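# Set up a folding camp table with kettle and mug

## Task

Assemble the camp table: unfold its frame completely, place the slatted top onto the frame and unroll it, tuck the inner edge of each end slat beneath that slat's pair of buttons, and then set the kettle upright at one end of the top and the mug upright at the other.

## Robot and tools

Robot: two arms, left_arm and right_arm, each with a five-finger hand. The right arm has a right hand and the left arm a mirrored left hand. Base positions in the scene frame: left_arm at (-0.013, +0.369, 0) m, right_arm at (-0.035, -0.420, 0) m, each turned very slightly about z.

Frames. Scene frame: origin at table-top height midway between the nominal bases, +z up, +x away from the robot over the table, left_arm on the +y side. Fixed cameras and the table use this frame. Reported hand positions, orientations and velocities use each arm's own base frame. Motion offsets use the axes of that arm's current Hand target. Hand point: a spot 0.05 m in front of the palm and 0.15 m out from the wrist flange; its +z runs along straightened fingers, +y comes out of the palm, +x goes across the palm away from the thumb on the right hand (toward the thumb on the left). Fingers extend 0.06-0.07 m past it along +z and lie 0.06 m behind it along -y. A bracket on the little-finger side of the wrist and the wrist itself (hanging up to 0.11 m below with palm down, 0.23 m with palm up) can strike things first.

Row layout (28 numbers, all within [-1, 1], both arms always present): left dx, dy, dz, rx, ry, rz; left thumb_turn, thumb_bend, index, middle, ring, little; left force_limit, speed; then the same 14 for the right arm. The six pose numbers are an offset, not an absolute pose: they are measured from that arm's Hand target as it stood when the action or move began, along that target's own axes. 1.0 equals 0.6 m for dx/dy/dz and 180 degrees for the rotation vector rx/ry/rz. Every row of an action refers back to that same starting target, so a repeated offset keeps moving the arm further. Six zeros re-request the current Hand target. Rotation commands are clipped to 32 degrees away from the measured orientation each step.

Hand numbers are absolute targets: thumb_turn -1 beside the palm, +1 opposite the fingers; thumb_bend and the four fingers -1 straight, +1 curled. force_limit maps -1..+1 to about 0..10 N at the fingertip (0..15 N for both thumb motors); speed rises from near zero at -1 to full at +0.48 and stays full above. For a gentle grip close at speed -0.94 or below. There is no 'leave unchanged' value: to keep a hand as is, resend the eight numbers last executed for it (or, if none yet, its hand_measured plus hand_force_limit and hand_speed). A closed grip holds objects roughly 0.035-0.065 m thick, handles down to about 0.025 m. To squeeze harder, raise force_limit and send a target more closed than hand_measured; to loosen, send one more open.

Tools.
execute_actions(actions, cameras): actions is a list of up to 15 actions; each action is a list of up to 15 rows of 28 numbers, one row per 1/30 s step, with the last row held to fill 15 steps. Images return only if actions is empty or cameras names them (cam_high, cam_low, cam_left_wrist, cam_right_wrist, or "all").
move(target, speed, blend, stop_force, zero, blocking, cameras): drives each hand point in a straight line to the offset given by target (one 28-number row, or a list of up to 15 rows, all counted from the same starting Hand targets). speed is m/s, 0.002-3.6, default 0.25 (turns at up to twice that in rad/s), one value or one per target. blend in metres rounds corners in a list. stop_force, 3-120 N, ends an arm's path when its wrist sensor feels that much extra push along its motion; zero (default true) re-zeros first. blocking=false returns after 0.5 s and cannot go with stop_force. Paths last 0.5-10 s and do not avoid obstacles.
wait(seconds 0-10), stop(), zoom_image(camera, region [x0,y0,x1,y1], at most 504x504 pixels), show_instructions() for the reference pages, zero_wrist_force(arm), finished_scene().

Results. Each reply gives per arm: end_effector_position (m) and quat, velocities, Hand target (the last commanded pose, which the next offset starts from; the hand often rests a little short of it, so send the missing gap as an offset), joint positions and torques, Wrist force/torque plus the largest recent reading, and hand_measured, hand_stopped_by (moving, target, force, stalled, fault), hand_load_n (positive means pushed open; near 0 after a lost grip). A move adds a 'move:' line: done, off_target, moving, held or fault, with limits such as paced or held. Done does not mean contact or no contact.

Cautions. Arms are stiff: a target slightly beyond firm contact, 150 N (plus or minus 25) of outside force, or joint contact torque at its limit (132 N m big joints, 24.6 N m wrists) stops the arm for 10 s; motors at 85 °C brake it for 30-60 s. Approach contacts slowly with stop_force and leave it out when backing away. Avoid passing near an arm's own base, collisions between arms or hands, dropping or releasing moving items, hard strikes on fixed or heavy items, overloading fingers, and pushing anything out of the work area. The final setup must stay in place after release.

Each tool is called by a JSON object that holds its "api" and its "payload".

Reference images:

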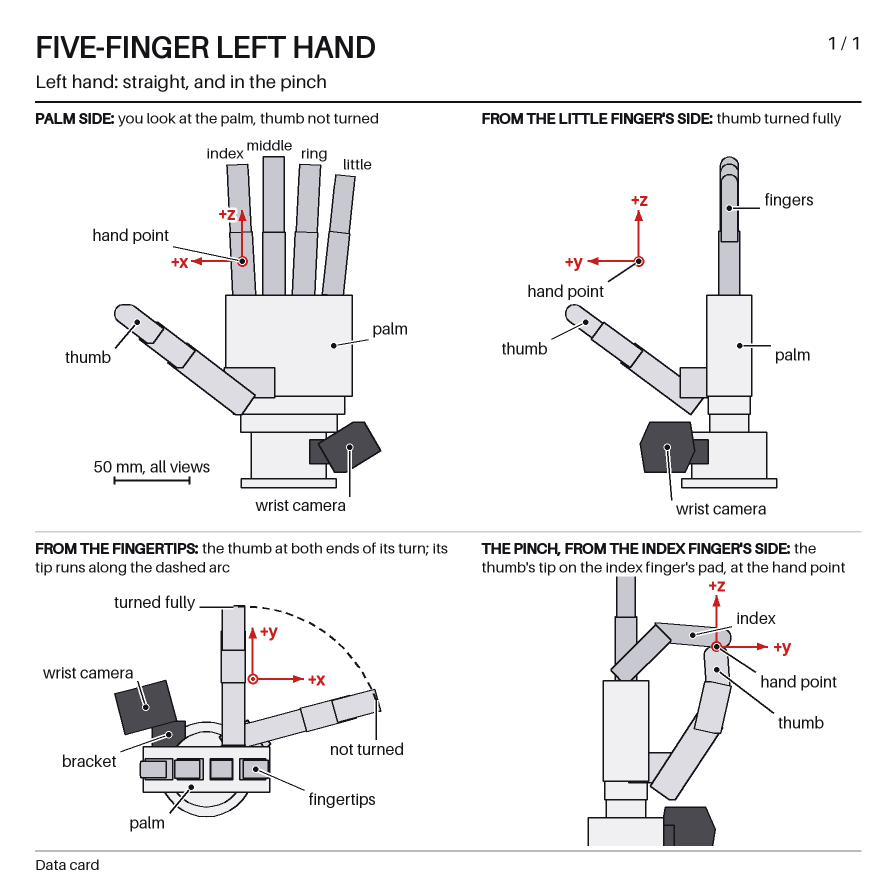

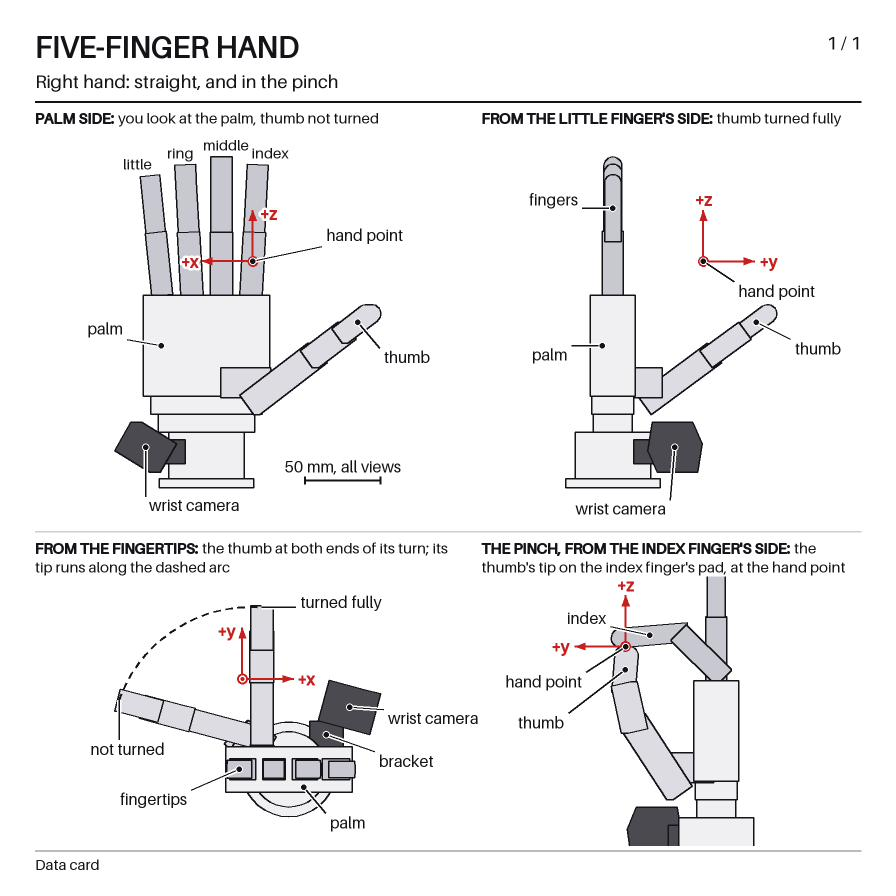

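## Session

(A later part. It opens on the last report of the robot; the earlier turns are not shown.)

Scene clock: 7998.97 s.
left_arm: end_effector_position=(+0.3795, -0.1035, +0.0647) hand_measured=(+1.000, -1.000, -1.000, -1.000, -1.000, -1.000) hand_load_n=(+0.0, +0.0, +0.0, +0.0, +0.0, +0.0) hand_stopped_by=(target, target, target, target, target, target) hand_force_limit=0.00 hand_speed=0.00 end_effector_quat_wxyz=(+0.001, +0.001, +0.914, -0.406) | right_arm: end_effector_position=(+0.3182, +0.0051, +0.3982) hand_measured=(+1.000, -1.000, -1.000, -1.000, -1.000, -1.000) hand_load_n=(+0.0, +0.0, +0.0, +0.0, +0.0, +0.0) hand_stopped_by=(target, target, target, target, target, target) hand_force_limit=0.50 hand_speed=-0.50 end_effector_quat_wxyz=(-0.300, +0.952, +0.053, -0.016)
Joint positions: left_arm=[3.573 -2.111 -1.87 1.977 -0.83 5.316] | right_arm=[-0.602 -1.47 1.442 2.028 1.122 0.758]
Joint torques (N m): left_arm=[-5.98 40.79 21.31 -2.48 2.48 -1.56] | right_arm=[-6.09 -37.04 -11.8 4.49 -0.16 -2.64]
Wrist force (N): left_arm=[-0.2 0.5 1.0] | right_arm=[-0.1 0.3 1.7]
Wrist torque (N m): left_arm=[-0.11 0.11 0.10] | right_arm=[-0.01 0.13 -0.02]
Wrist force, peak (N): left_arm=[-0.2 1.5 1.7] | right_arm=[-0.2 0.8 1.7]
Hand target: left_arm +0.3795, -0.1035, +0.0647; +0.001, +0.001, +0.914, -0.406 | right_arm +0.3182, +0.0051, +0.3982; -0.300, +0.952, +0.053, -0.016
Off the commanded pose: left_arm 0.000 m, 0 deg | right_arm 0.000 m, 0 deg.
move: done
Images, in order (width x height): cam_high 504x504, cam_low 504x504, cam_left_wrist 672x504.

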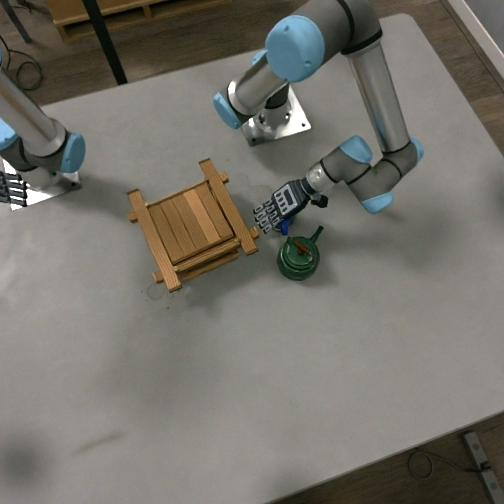

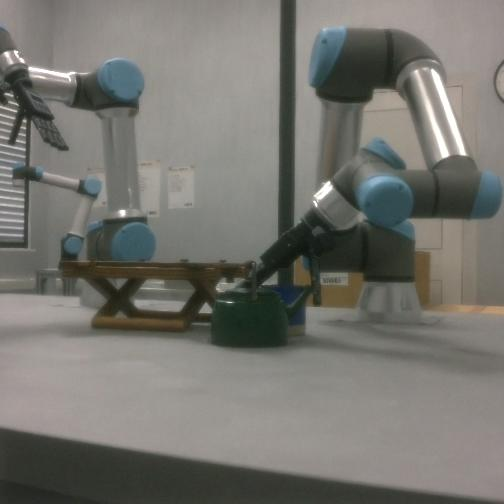

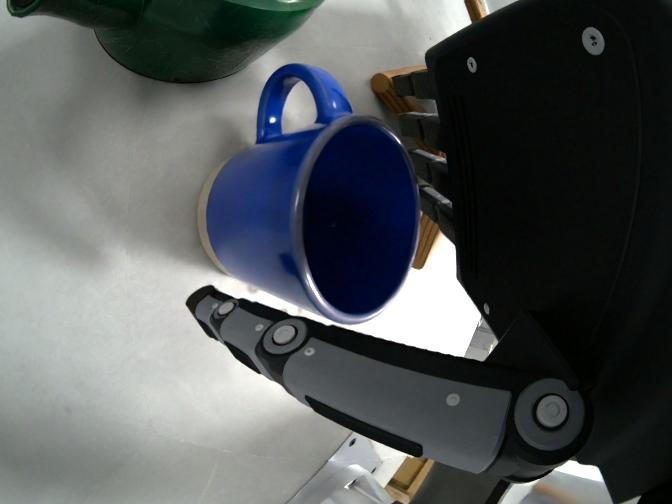

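{"api": "move", "payload": {"target": [0,0,0,0,0,0,1,0.2,0.2,0.2,-0.2,-0.5,-0.5,-0.9, 0,0,0,0,0,0,1,-1,-1,-1,-1,-1,0.5,-0.5], "cameras": ["cam_left_wrist","cam_high","cam_low"]}}

{"api": "zoom_image", "payload": {"camera": "cam_high", "region": [210, 130, 350, 290]}}

{"api": "zoom_image", "payload": {"camera": "cam_low", "region": [180, 190, 340, 350]}}

Scene clock: 8019.70 s.
left_arm: end_effector_position=(+0.3795, -0.1035, +0.0648) hand_measured=(+1.000, -0.788, -0.480, -0.564, -0.368, -0.500) hand_load_n=(+3.0, +10.0, +1.0, +0.0, +3.5, +0.0) hand_stopped_by=(target, force, force, force, force, target) hand_force_limit=-0.50 hand_speed=-0.90 end_effector_quat_wxyz=(+0.001, +0.001, +0.914, -0.406) | right_arm: end_effector_position=(+0.3182, +0.0051, +0.3982) hand_measured=(+1.000, -1.000, -1.000, -1.000, -1.000, -1.000) hand_load_n=(+0.0, +0.0, +0.0, +0.0, +0.0, +0.0) hand_stopped_by=(target, target, target, target, target, target) hand_force_limit=0.50 hand_speed=-0.50 end_effector_quat_wxyz=(-0.300, +0.952, +0.053, -0.016)
Joint positions: left_arm=[3.573 -2.111 -1.87 1.977 -0.83 5.316] | right_arm=[-0.602 -1.47 1.442 2.028 1.122 0.758]
Joint torques (N m): left_arm=[-4.77 37.86 20.08 -1.26 -1.11 -0.78] | right_arm=[-5.1 -37.06 -10.73 4.27 -0.19 -2.54]
Wrist force (N): left_arm=[-1.2 -7.1 -4.9] | right_arm=[-0.2 0.5 1.6]
Wrist torque (N m): left_arm=[-0.05 0.08 0.18] | right_arm=[0.02 0.15 -0.02]
Wrist force, peak (N): left_arm=[-1.4 -7.4 -4.8] | right_arm=[0.1 0.9 1.6]
Hand target: left_arm +0.3795, -0.1035, +0.0647; +0.001, +0.001, +0.914, -0.406 | right_arm +0.3182, +0.0051, +0.3982; -0.300, +0.952, +0.053, -0.016
Off the commanded pose: left_arm 0.000 m, 0 deg | right_arm 0.000 m, 0 deg.
move: done
Images, in order (width x height): cam_high 504x504, cam_low 504x504, cam_left_wrist 672x504.

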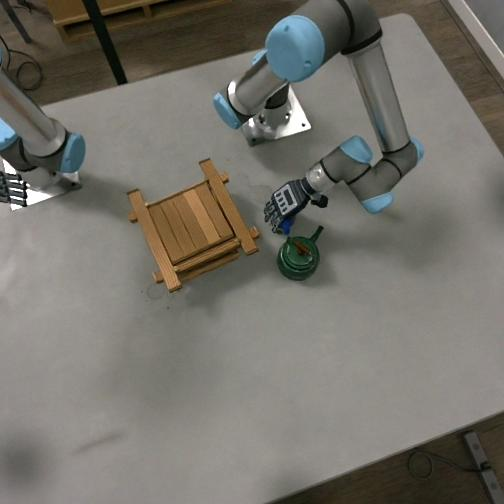

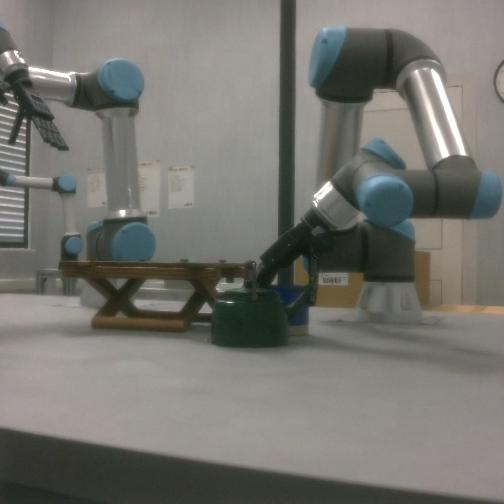

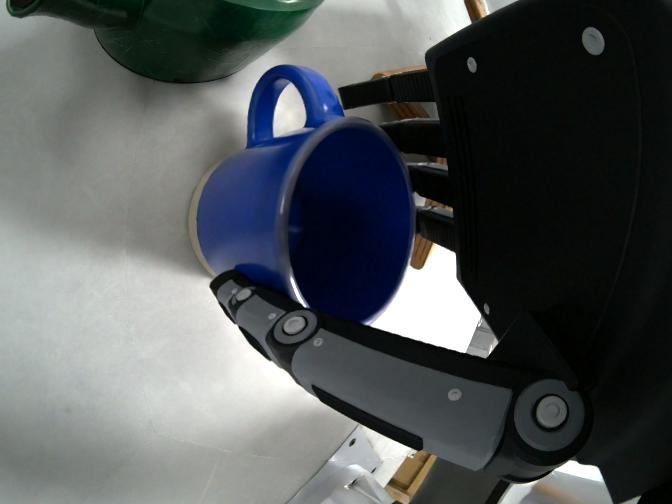

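Scaled by 3.150 from the camera's 504x504 image, which has a finer 720x720 frame.

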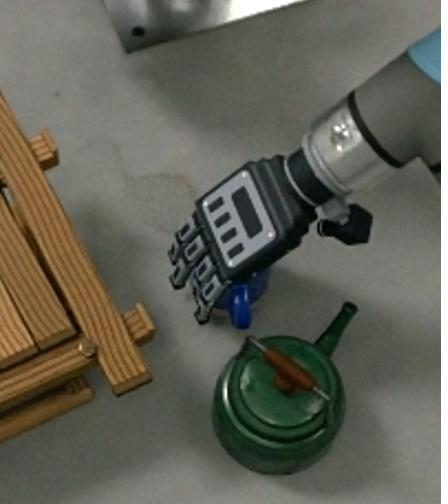

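Scaled by 3.150 from the camera's 504x504 image, which has a finer 720x720 frame.

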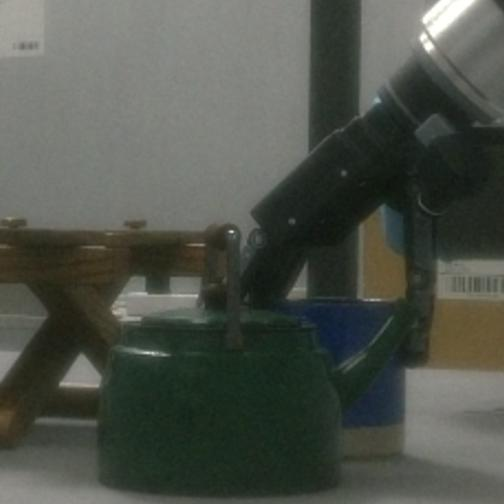

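{"api": "move", "payload": {"target": [0,-0.01,-0.01,0,0,0,1,0.3,0.3,0.3,-0.1,-0.5,-0.2,-0.9, 0,0,0,0,0,0,1,-1,-1,-1,-1,-1,0.5,-0.5], "speed": 0.02}}

{"api": "move", "payload": {"target": [0,-0.05,-0.045,0,0,0,1,0.3,0.3,0.3,-0.1,-0.5,-0.2,-0.9, 0,0,0,0,0,0,1,-1,-1,-1,-1,-1,0.5,-0.5], "speed": 0.05, "cameras": ["cam_left_wrist","cam_low"]}}

{"api": "zoom_image", "payload": {"camera": "cam_low", "region": [180, 190, 340, 350]}}

Scene clock: 8037.53 s.
left_arm: end_effector_position=(+0.3795, -0.1030, +0.0734) hand_measured=(+1.000, -0.790, -0.426, -0.492, -0.360, -0.500) hand_load_n=(+3.0, +18.5, +2.0, +4.0, +0.0, +0.0) hand_stopped_by=(target, force, force, force, force, target) hand_force_limit=-0.20 hand_speed=-0.90 end_effector_quat_wxyz=(+0.001, +0.001, +0.914, -0.406) | right_arm: end_effector_position=(+0.3182, +0.0051, +0.3982) hand_measured=(+1.000, -1.000, -1.000, -1.000, -1.000, -1.000) hand_load_n=(+0.0, +0.0, +0.0, +0.0, +0.0, +0.0) hand_stopped_by=(target, target, target, target, target, target) hand_force_limit=0.50 hand_speed=-0.50 end_effector_quat_wxyz=(-0.300, +0.952, +0.053, -0.016)
Joint positions: left_arm=[3.574 -2.095 -1.866 1.956 -0.83 5.317] | right_arm=[-0.602 -1.47 1.442 2.028 1.122 0.758]
Joint torques (N m): left_arm=[6.12 20 17.24 -1.46 -1.24 1.21] | right_arm=[-5.72 -36.42 -10.35 4.45 -0.42 -2.47]
Wrist force (N): left_arm=[-0.4 2.5 2.6] | right_arm=[0.0 0.4 1.5]
Wrist torque (N m): left_arm=[-0.12 0.16 -0.02] | right_arm=[0.01 0.13 -0.01]
Wrist force, peak (N): left_arm=[-1.3 -7.3 -5.2] | right_arm=[-0.4 0.7 1.7]
Hand target: left_arm +0.3795, -0.1031, +0.0732; +0.001, +0.001, +0.914, -0.406 | right_arm +0.3182, +0.0051, +0.3982; -0.300, +0.952, +0.053, -0.016
Off the commanded pose: left_arm 0.000 m, 0 deg | right_arm 0.000 m, 0 deg.
move: done

Scene clock: 8038.63 s.
left_arm: end_effector_position=(+0.3795, -0.1031, +0.1137) hand_measured=(+1.000, -0.790, -0.426, -0.492, -0.360, -0.500) hand_load_n=(+2.5, +18.5, +2.0, +4.0, +0.0, +0.0) hand_stopped_by=(target, force, force, force, force, target) hand_force_limit=-0.20 hand_speed=-0.90 end_effector_quat_wxyz=(+0.001, +0.001, +0.914, -0.406) | right_arm: end_effector_position=(+0.3182, +0.0051, +0.3982) hand_measured=(+1.000, -1.000, -1.000, -1.000, -1.000, -1.000) hand_load_n=(+0.0, +0.0, +0.0, +0.0, +0.0, +0.0) hand_stopped_by=(target, target, target, target, target, target) hand_force_limit=0.50 hand_speed=-0.50 end_effector_quat_wxyz=(-0.300, +0.952, +0.053, -0.016)
Joint positions: left_arm=[3.574 -2.026 -1.841 1.862 -0.83 5.317] | right_arm=[-0.602 -1.47 1.442 2.028 1.122 0.758]
Joint torques (N m): left_arm=[0.18 19.93 4.32 -1.29 1.24 0.04] | right_arm=[-4.37 -35.78 -10.93 4.36 -0.55 -2.5]
Wrist force (N): left_arm=[-0.5 2.5 2.9] | right_arm=[-0.2 0.6 1.2]
Wrist torque (N m): left_arm=[-0.13 0.19 -0.01] | right_arm=[0.06 0.16 -0.01]
Wrist force, peak (N): left_arm=[-0.2 3.3 3.2] | right_arm=[0.0 0.8 1.6]
Hand target: left_arm +0.3794, -0.1031, +0.1136; +0.001, +0.001, +0.914, -0.406 | right_arm +0.3182, +0.0051, +0.3982; -0.300, +0.952, +0.053, -0.016
Off the commanded pose: left_arm 0.000 m, 0 deg | right_arm 0.000 m, 0 deg.
move: done
Images, in order (width x height): cam_low 504x504, cam_left_wrist 672x504.

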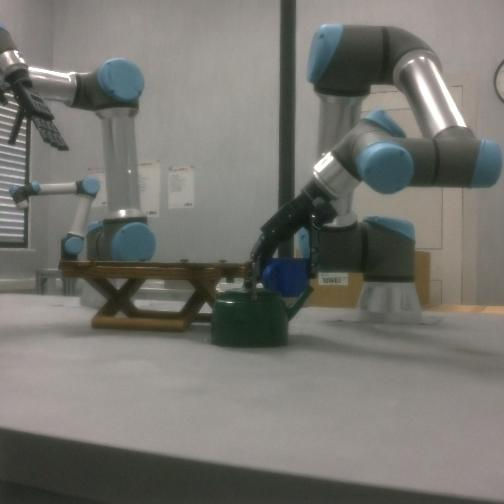

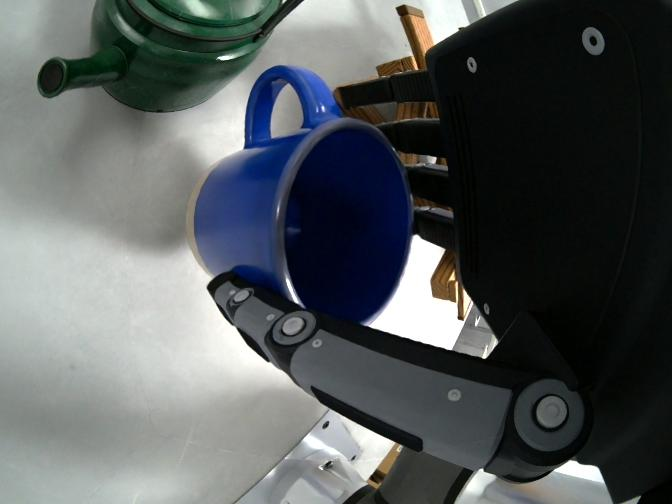

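Scaled by 3.150 from the camera's 504x504 image, which has a finer 720x720 frame.

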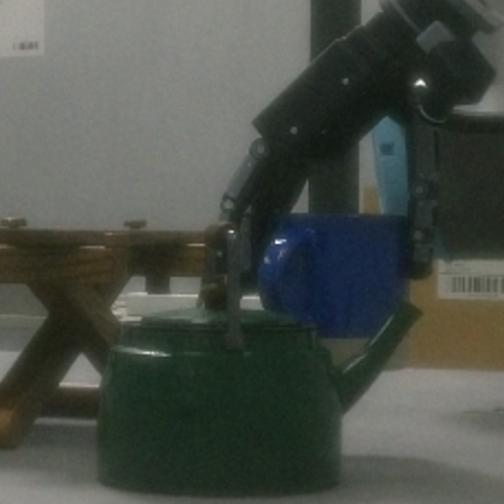

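{"api": "move", "payload": {"target": [[0,-0.1932,-0.1743,0,0,0,1,-0.797,0.3,0.3,-0.1,-0.5,-0.2,-0.9, 0,0,0,0,0,0,1,-1,-1,-1,-1,-1,0.5,-0.5],[-0.0283,-0.5897,0.2658,0,0,0,1,-0.797,0.3,0.3,-0.1,-0.5,-0.2,-0.9, 0,0,0,0,0,0,1,-1,-1,-1,-1,-1,0.5,-0.5]], "speed": 0.15, "blend": [0.02,0], "cameras": ["all"]}}

{"api": "zoom_image", "payload": {"camera": "cam_high", "region": [100, 120, 300, 320]}}

{"api": "zoom_image", "payload": {"camera": "cam_low", "region": [40, 130, 280, 350]}}

Scene clock: 8083.07 s.
left_arm: end_effector_position=(+0.3959, -0.4585, +0.2695) hand_measured=(+1.000, -0.802, -0.426, -0.492, -0.360, -0.500) hand_load_n=(+2.5, +14.0, +1.0, +3.5, +0.0, +0.0) hand_stopped_by=(target, force, force, force, force, target) hand_force_limit=-0.20 hand_speed=-0.90 end_effector_quat_wxyz=(+0.001, +0.001, +0.914, -0.406) | right_arm: end_effector_position=(+0.3182, +0.0051, +0.3982) hand_measured=(+1.000, -1.000, -1.000, -1.000, -1.000, -1.000) hand_load_n=(+0.0, +0.0, +0.0, +0.0, +0.0, +0.0) hand_stopped_by=(target, target, target, target, target, target) hand_force_limit=0.50 hand_speed=-0.50 end_effector_quat_wxyz=(-0.300, +0.952, +0.053, -0.016)
Joint positions: left_arm=[2.763 -2.093 -1.077 1.989 -0.81 4.178] | right_arm=[-0.602 -1.47 1.442 2.028 1.122 0.758]
Joint torques (N m): left_arm=[-1.25 46.63 20.59 -2.73 3.33 -0.93] | right_arm=[-4.71 -35.83 -10.67 4.27 -0.75 -2.35]
Wrist force (N): left_arm=[-0.2 2.5 2.7] | right_arm=[-0.1 0.5 1.3]
Wrist torque (N m): left_arm=[-0.10 0.16 0.00] | right_arm=[0.04 0.15 -0.01]
Wrist force, peak (N): left_arm=[-0.1 4.0 3.9] | right_arm=[-0.3 0.7 1.7]
Hand target: left_arm +0.3959, -0.4585, +0.2695; +0.001, +0.001, +0.914, -0.406 | right_arm +0.3182, +0.0051, +0.3982; -0.300, +0.952, +0.053, -0.016
Off the commanded pose: left_arm 0.000 m, 0 deg | right_arm 0.000 m, 0 deg.
move: done

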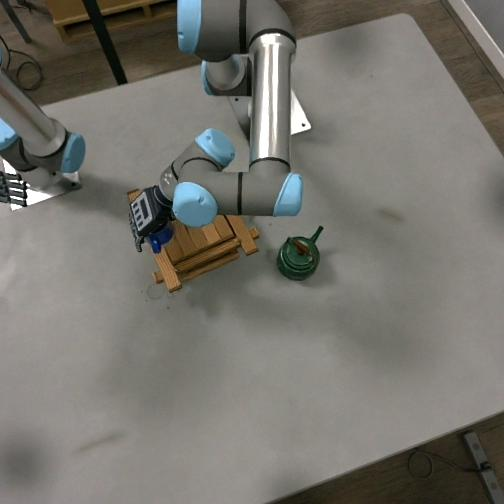

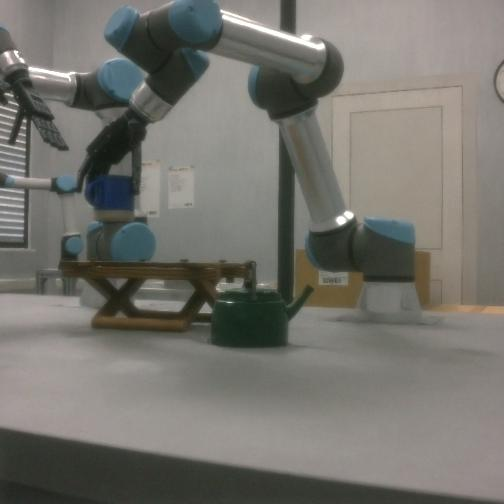

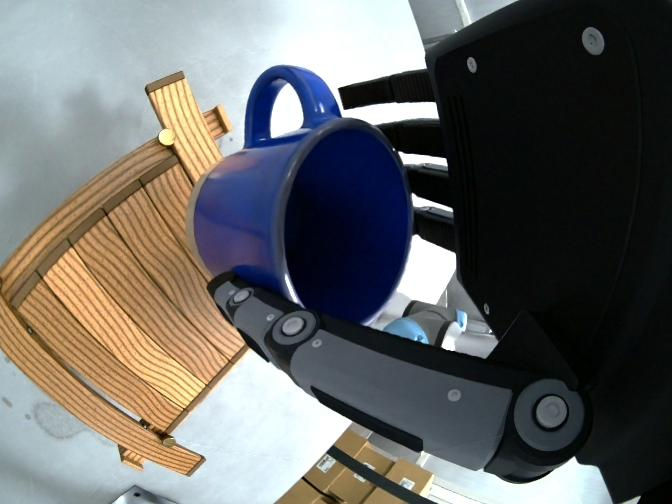

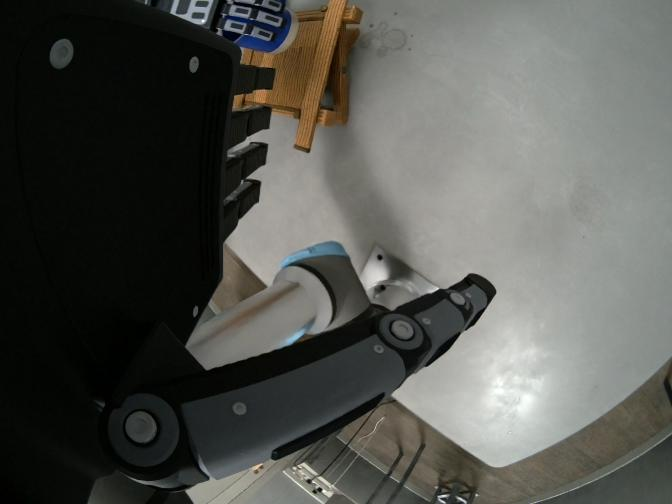

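Scaled by 2.520 from the camera's 504x504 image, which has a finer 720x720 frame.

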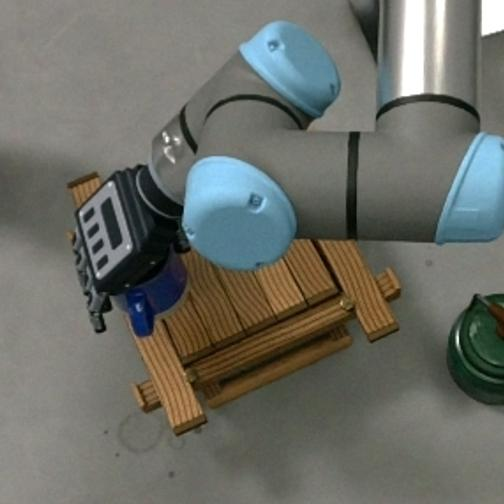

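Scaled by 2.100 from the camera's 504x504 image, which has a finer 720x720 frame.

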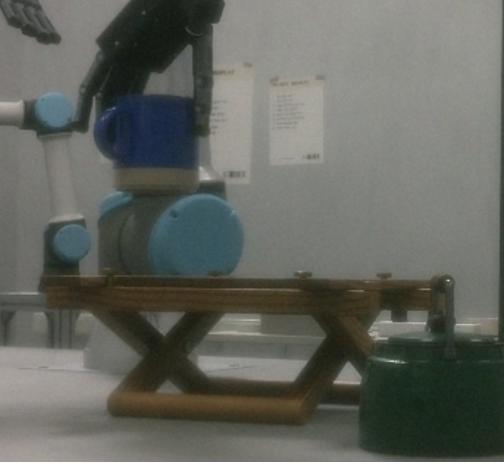

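{"api": "move", "payload": {"target": [[0.0333,0,0,0,0,0,1,-0.797,0.3,0.3,-0.1,-0.5,-0.2,-0.9, 0,0,0,0,0,0,1,-1,-1,-1,-1,-1,0.5,-0.5],[0.0333,0.0619,0.0557,0,0,0,1,-0.797,0.3,0.3,-0.1,-0.5,-0.2,-0.9, 0,0,0,0,0,0,1,-1,-1,-1,-1,-1,0.5,-0.5],[0.0333,0.1053,0.0948,0,0,0,1,-0.797,0.3,0.3,-0.1,-0.5,-0.2,-0.9, 0,0,0,0,0,0,1,-1,-1,-1,-1,-1,0.5,-0.5]], "speed": [0.1,0.08,0.015], "stop_force": 3.5, "cameras": ["cam_left_wrist","cam_high","cam_low"]}}

{"api": "zoom_image", "payload": {"camera": "cam_high", "region": [100, 120, 300, 320]}}

{"api": "zoom_image", "payload": {"camera": "cam_low", "region": [50, 190, 190, 290]}}

Scene clock: 8154.63 s.
left_arm: end_effector_position=(+0.3761, -0.4584, +0.1901) hand_measured=(+1.000, -0.802, -0.426, -0.492, -0.360, -0.500) hand_load_n=(+2.5, +14.0, +1.5, +3.5, +0.0, +0.0) hand_stopped_by=(target, force, force, force, force, target) hand_force_limit=-0.20 hand_speed=-0.90 end_effector_quat_wxyz=(+0.001, +0.001, +0.914, -0.406) | right_arm: end_effector_position=(+0.3182, +0.0051, +0.3982) hand_measured=(+1.000, -1.000, -1.000, -1.000, -1.000, -1.000) hand_load_n=(+0.0, +0.0, +0.0, +0.0, +0.0, +0.0) hand_stopped_by=(target, target, target, target, target, target) hand_force_limit=0.50 hand_speed=-0.50 end_effector_quat_wxyz=(-0.300, +0.952, +0.053, -0.016)
Joint positions: left_arm=[2.748 -2.077 -1.303 2.212 -0.815 4.159] | right_arm=[-0.602 -1.47 1.442 2.028 1.122 0.758]
Joint torques (N m): left_arm=[-1.6 48.44 29.73 -1.64 -0.77 0.92] | right_arm=[-5.48 -35.73 -11.81 4.14 -0.88 -2.13]
Wrist force (N): left_arm=[-0.5 2.6 2.9] | right_arm=[-0.2 0.6 1.5]
Wrist torque (N m): left_arm=[-0.09 0.20 0.01] | right_arm=[0.04 0.16 -0.01]
Wrist force, peak (N): left_arm=[-2.9 -4.6 -7.8] | right_arm=[-0.3 0.8 1.8]
Hand target: left_arm +0.3760, -0.4584, +0.1901; +0.001, +0.001, +0.914, -0.406 (not the last commanded pose) | right_arm +0.3182, +0.0051, +0.3982; -0.300, +0.952, +0.053, -0.016
Off the commanded pose: left_arm 0.006 m, 0 deg | right_arm 0.000 m, 0 deg.
move: contact (left_arm); path passed 2 of 3 targets
Images, in order (width x height): cam_high 504x504, cam_low 504x504, cam_left_wrist 672x504.

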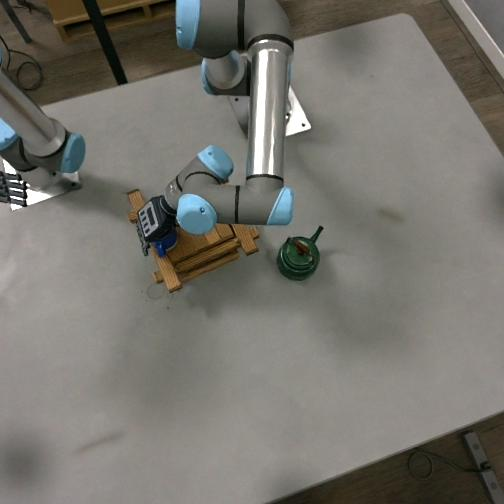

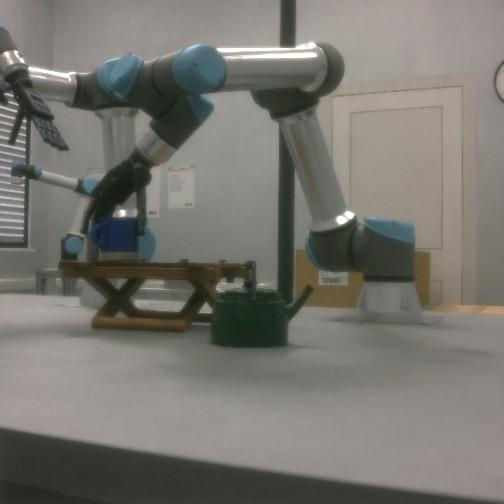

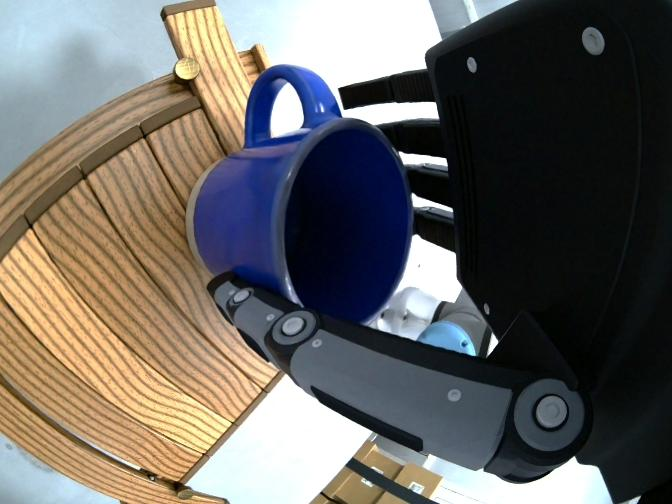

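Scaled by 2.520 from the camera's 504x504 image, which has a finer 720x720 frame.

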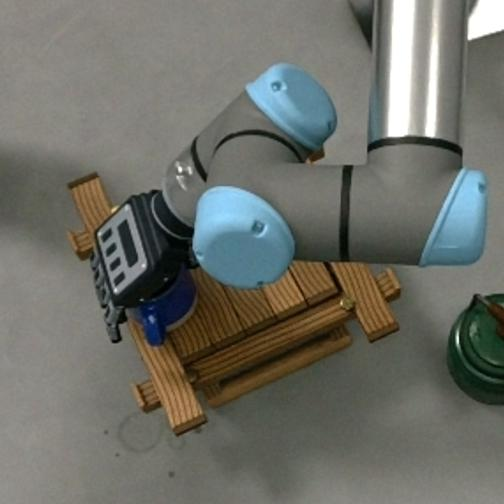

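Scaled by 3.600 from the camera's 504x504 image, which has a finer 720x720 frame.

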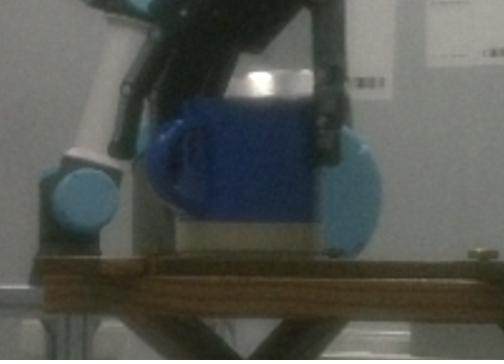

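{"api": "move", "payload": {"target": [0,0.006,0.0054,0,0,0,1,-0.797,0.3,0.3,-0.1,-0.5,-0.2,-0.9, 0,0,0,0,0,0,1,-1,-1,-1,-1,-1,0.5,-0.5], "speed": 0.01}}

{"api": "move", "payload": {"target": [0,0,0,0,0,0,1,-1,-0.7,-0.7,-0.7,-0.7,-0.2,-0.93, 0,0,0,0,0,0,1,-1,-1,-1,-1,-1,0.5,-0.5], "speed": 0.01, "cameras": ["cam_left_wrist","cam_low"]}}

{"api": "zoom_image", "payload": {"camera": "cam_low", "region": [50, 190, 190, 290]}}

Scene clock: 8173.03 s.
left_arm: end_effector_position=(+0.3760, -0.4585, +0.1854) hand_measured=(+1.000, -0.804, -0.426, -0.492, -0.360, -0.500) hand_load_n=(-1.0, +16.5, +4.0, +9.0, +1.5, +0.0) hand_stopped_by=(target, force, force, force, force, target) hand_force_limit=-0.20 hand_speed=-0.90 end_effector_quat_wxyz=(+0.001, +0.001, +0.914, -0.407) | right_arm: end_effector_position=(+0.3182, +0.0051, +0.3982) hand_measured=(+1.000, -1.000, -1.000, -1.000, -1.000, -1.000) hand_load_n=(+0.0, +0.0, +0.0, +0.0, +0.0, +0.0) hand_stopped_by=(target, target, target, target, target, target) hand_force_limit=0.50 hand_speed=-0.50 end_effector_quat_wxyz=(-0.300, +0.952, +0.053, -0.016)
Joint positions: left_arm=[2.748 -2.08 -1.312 2.223 -0.815 4.159] | right_arm=[-0.602 -1.47 1.442 2.028 1.122 0.758]
Joint torques (N m): left_arm=[-0.98 -22.5 -23.74 0.88 -12.8 1.57] | right_arm=[-5.61 -35.73 -10.68 4.32 -1.07 -2.29]
Wrist force (N): left_arm=[-4.2 -72.1 -59.9] | right_arm=[-0.1 0.5 1.4]
Wrist torque (N m): left_arm=[2.17 -1.02 1.37] | right_arm=[0.04 0.14 -0.01]
Wrist force, peak (N): left_arm=[-4.2 -72.1 -59.9] | right_arm=[-0.3 0.8 1.6]
Hand target: left_arm +0.3761, -0.4584, +0.1853; +0.001, +0.001, +0.914, -0.406 | right_arm +0.3182, +0.0051, +0.3982; -0.300, +0.952, +0.053, -0.016
Off the commanded pose: left_arm 0.000 m, 0 deg | right_arm 0.000 m, 0 deg.
move: done

Scene clock: 8175.23 s.
left_arm: end_effector_position=(+0.3761, -0.4584, +0.1853) hand_measured=(+1.000, -1.000, -0.700, -0.702, -0.700, -0.700) hand_load_n=(+0.0, +0.0, +0.0, +6.0, +0.0, +0.0) hand_stopped_by=(target, target, target, force, target, target) hand_force_limit=-0.20 hand_speed=-0.93 end_effector_quat_wxyz=(+0.001, +0.001, +0.914, -0.406) | right_arm: end_effector_position=(+0.3182, +0.0051, +0.3982) hand_measured=(+1.000, -1.000, -1.000, -1.000, -1.000, -1.000) hand_load_n=(+0.0, +0.0, +0.0, -0.5, +0.0, +0.0) hand_stopped_by=(target, target, target, target, target, target) hand_force_limit=0.50 hand_speed=-0.50 end_effector_quat_wxyz=(-0.300, +0.952, +0.053, -0.016)
Joint positions: left_arm=[2.748 -2.08 -1.312 2.223 -0.815 4.159] | right_arm=[-0.602 -1.47 1.442 2.028 1.122 0.758]
Joint torques (N m): left_arm=[2 29.3 15.92 -2.27 -3.33 1.5] | right_arm=[-5.37 -35.78 -10.64 4.18 -1.25 -2.37]
Wrist force (N): left_arm=[-0.2 -27.9 -21.4] | right_arm=[0.0 0.7 1.6]
Wrist torque (N m): left_arm=[1.28 -0.29 0.63] | right_arm=[0.05 0.13 0.00]
Wrist force, peak (N): left_arm=[-4.1 -72.6 -60.6] | right_arm=[-0.2 0.5 1.8]
Hand target: left_arm +0.3761, -0.4584, +0.1853; +0.001, +0.001, +0.914, -0.406 | right_arm +0.3182, +0.0051, +0.3982; -0.300, +0.952, +0.053, -0.016
Off the commanded pose: left_arm 0.000 m, 0 deg | right_arm 0.000 m, 0 deg.
move: done
Images, in order (width x height): cam_low 504x504, cam_left_wrist 672x504.

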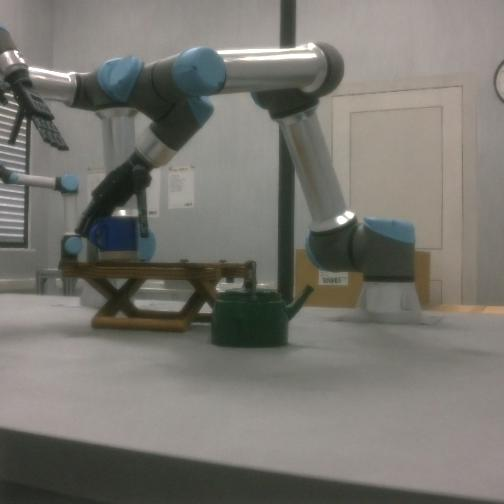

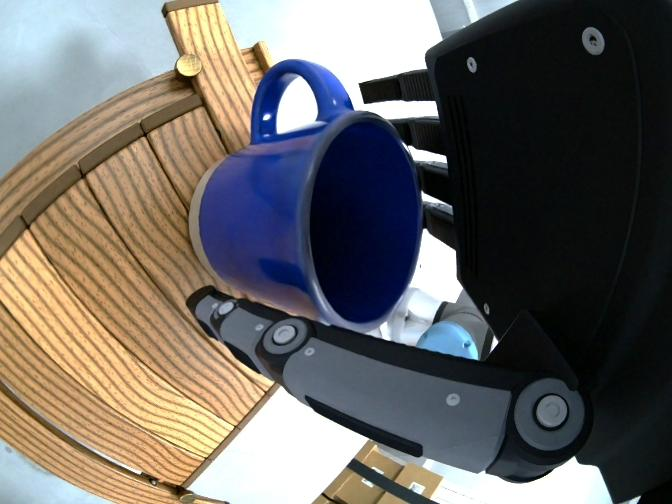

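Scaled by 3.600 from the camera's 504x504 image, which has a finer 720x720 frame.

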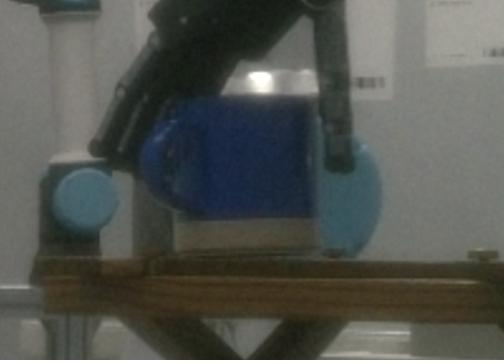

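{"api": "move", "payload": {"target": [0,-0.0062,-0.0056,0,0,0,1,-1,-1,-1,-1,-1,-0.2,-0.9, 0,0,0,0,0,0,1,-1,-1,-1,-1,-1,0.5,-0.5], "speed": 0.03, "cameras": ["cam_left_wrist","cam_low","cam_high"]}}

{"api": "zoom_image", "payload": {"camera": "cam_low", "region": [50, 190, 190, 290]}}

{"api": "zoom_image", "payload": {"camera": "cam_high", "region": [100, 150, 280, 310]}}

Scene clock: 8187.13 s.
left_arm: end_effector_position=(+0.3761, -0.4584, +0.1903) hand_measured=(+1.000, -1.000, -1.000, -1.000, -1.000, -1.000) hand_load_n=(+0.0, +0.0, +0.0, +0.0, +0.0, +0.0) hand_stopped_by=(target, target, target, target, target, target) hand_force_limit=-0.20 hand_speed=-0.90 end_effector_quat_wxyz=(+0.001, +0.001, +0.914, -0.406) | right_arm: end_effector_position=(+0.3182, +0.0051, +0.3982) hand_measured=(+1.000, -1.000, -1.000, -1.000, -1.000, -1.000) hand_load_n=(+0.0, +0.0, +0.0, +0.0, +0.0, +0.0) hand_stopped_by=(target, target, target, target, target, target) hand_force_limit=0.50 hand_speed=-0.50 end_effector_quat_wxyz=(-0.300, +0.952, +0.053, -0.016)
Joint positions: left_arm=[2.748 -2.077 -1.303 2.212 -0.815 4.159] | right_arm=[-0.602 -1.47 1.442 2.028 1.122 0.758]
Joint torques (N m): left_arm=[2.55 34.13 9.2 0.02 2.83 0.66] | right_arm=[-4.68 -35.59 -11.67 4.14 -1.3 -2.04]
Wrist force (N): left_arm=[-0.6 1.0 1.5] | right_arm=[-0.1 0.5 1.4]
Wrist torque (N m): left_arm=[-0.05 0.19 0.04] | right_arm=[0.02 0.15 -0.02]
Wrist force, peak (N): left_arm=[0.0 -28.1 -21.6] | right_arm=[0.0 1.1 1.5]
Hand target: left_arm +0.3760, -0.4584, +0.1903; +0.001, +0.001, +0.914, -0.406 | right_arm +0.3182, +0.0051, +0.3982; -0.300, +0.952, +0.053, -0.016
Off the commanded pose: left_arm 0.000 m, 0 deg | right_arm 0.000 m, 0 deg.
move: done
Images, in order (width x height): cam_high 504x504, cam_low 504x504, cam_left_wrist 672x504.

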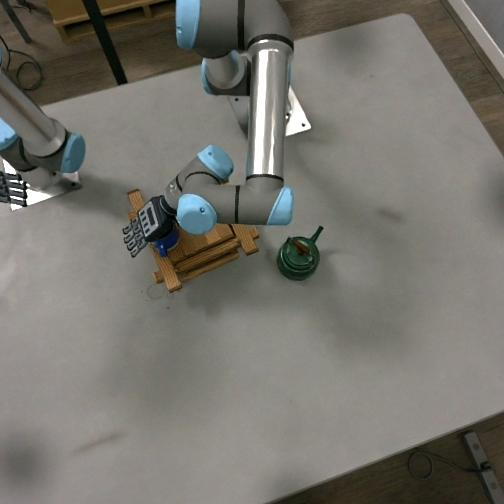

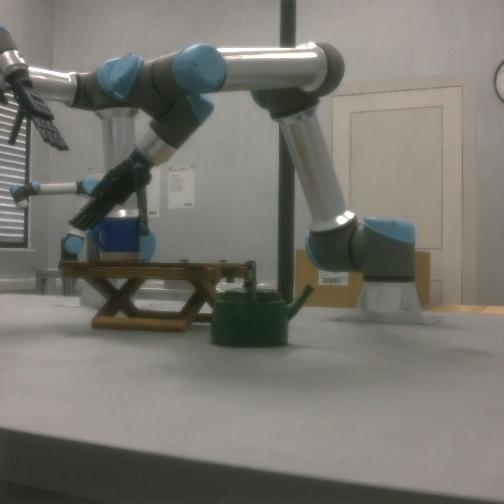

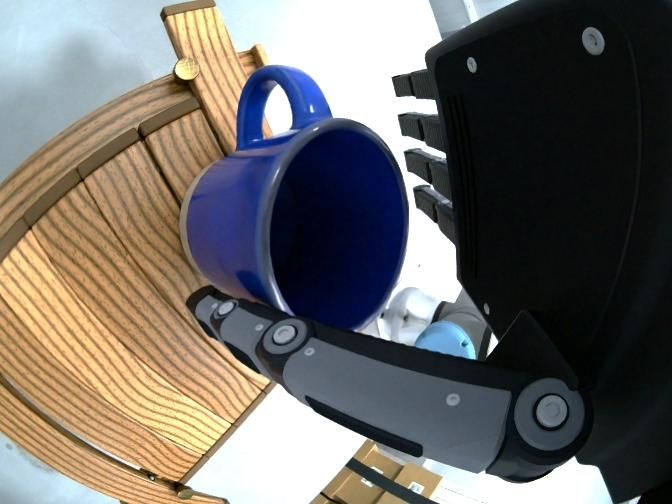

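Scaled by 3.600 from the camera's 504x504 image, which has a finer 720x720 frame.

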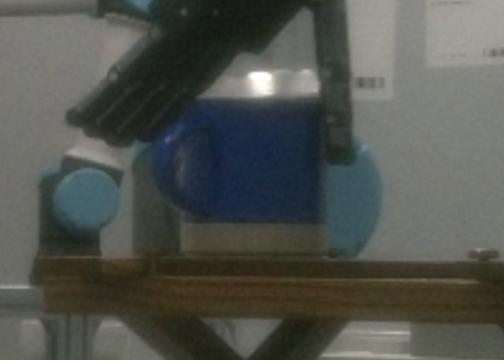

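Scaled by 2.800 from the camera's 504x504 image, which has a finer 720x720 frame.

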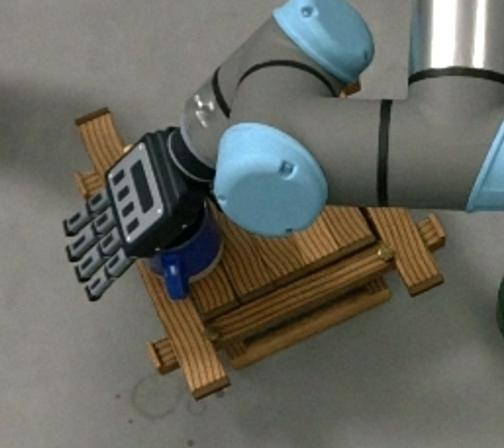

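{"api": "move", "payload": {"target": [[0,-0.05,-0.045,0,0,0,1,-1,-1,-1,-1,-1,-0.2,-0.9, 0,0,0,0,0,0,1,-1,-1,-1,-1,-1,0.5,-0.5],[0,-0.2,-0.18,0,0,0,1,-1,-1,-1,-1,-1,-0.2,-0.9, 0,0,0,0,0,0,1,-1,-1,-1,-1,-1,0.5,-0.5]], "speed": [0.05,0.25], "cameras": ["cam_left_wrist","cam_low","cam_high"]}}

Scene clock: 8196.47 s.
left_arm: end_effector_position=(+0.3758, -0.4586, +0.3516) hand_measured=(+1.000, -1.000, -1.000, -1.000, -1.000, -1.000) hand_load_n=(+0.0, +0.0, -0.5, +0.0, +0.0, +0.0) hand_stopped_by=(target, target, target, target, target, target) hand_force_limit=-0.20 hand_speed=-0.90 end_effector_quat_wxyz=(+0.001, +0.001, +0.914, -0.406) | right_arm: end_effector_position=(+0.3182, +0.0051, +0.3982) hand_measured=(+1.000, -1.000, -1.000, -1.000, -1.000, -1.000) hand_load_n=(+0.0, +0.0, +0.0, +0.0, +0.0, -0.5) hand_stopped_by=(target, target, target, target, target, target) hand_force_limit=0.50 hand_speed=-0.50 end_effector_quat_wxyz=(-0.300, +0.952, +0.053, -0.016)
Joint positions: left_arm=[2.748 -2.062 -0.912 1.806 -0.816 4.158] | right_arm=[-0.602 -1.47 1.442 2.028 1.122 0.758]
Joint torques (N m): left_arm=[-6.61 46.58 27.25 -3.29 -1.59 -1.04] | right_arm=[-5.81 -34.5 -11.79 4.14 -1.51 -2.21]
Wrist force (N): left_arm=[-0.3 1.0 1.4] | right_arm=[-0.1 0.4 1.3]
Wrist torque (N m): left_arm=[-0.05 0.13 0.03] | right_arm=[0.03 0.14 -0.01]
Wrist force, peak (N): left_arm=[-0.8 2.4 2.8] | right_arm=[-0.4 0.8 1.7]
Hand target: left_arm +0.3757, -0.4586, +0.3517; +0.001, +0.001, +0.914, -0.406 | right_arm +0.3182, +0.0051, +0.3982; -0.300, +0.952, +0.053, -0.016
Off the commanded pose: left_arm 0.000 m, 0 deg | right_arm 0.000 m, 0 deg.
move: done
Images, in order (width x height): cam_high 504x504, cam_low 504x504, cam_left_wrist 672x504.

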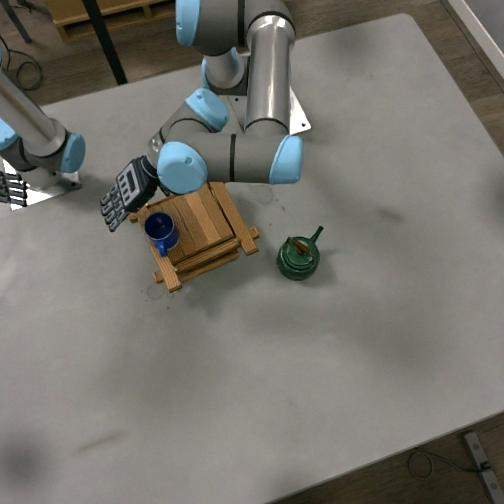

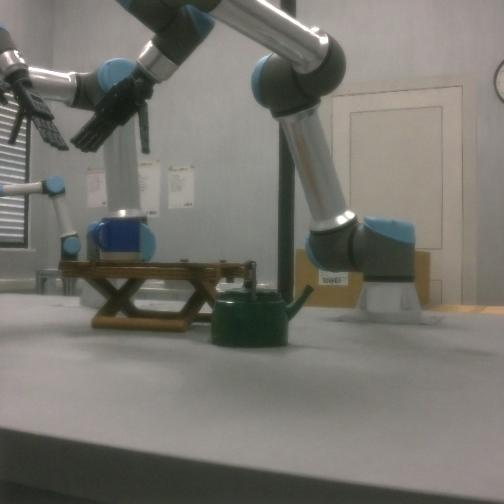

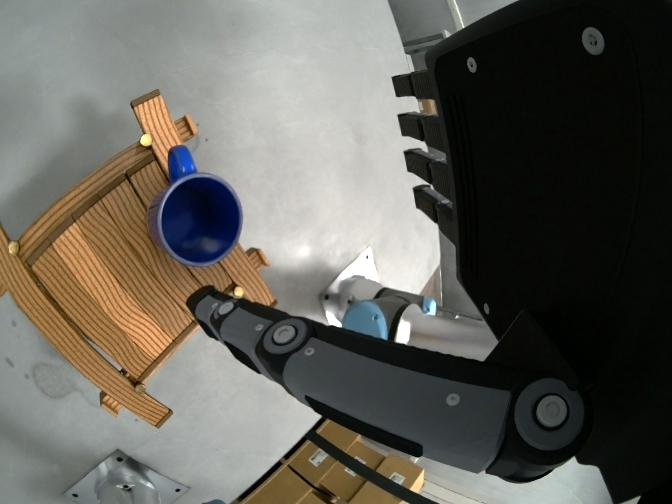

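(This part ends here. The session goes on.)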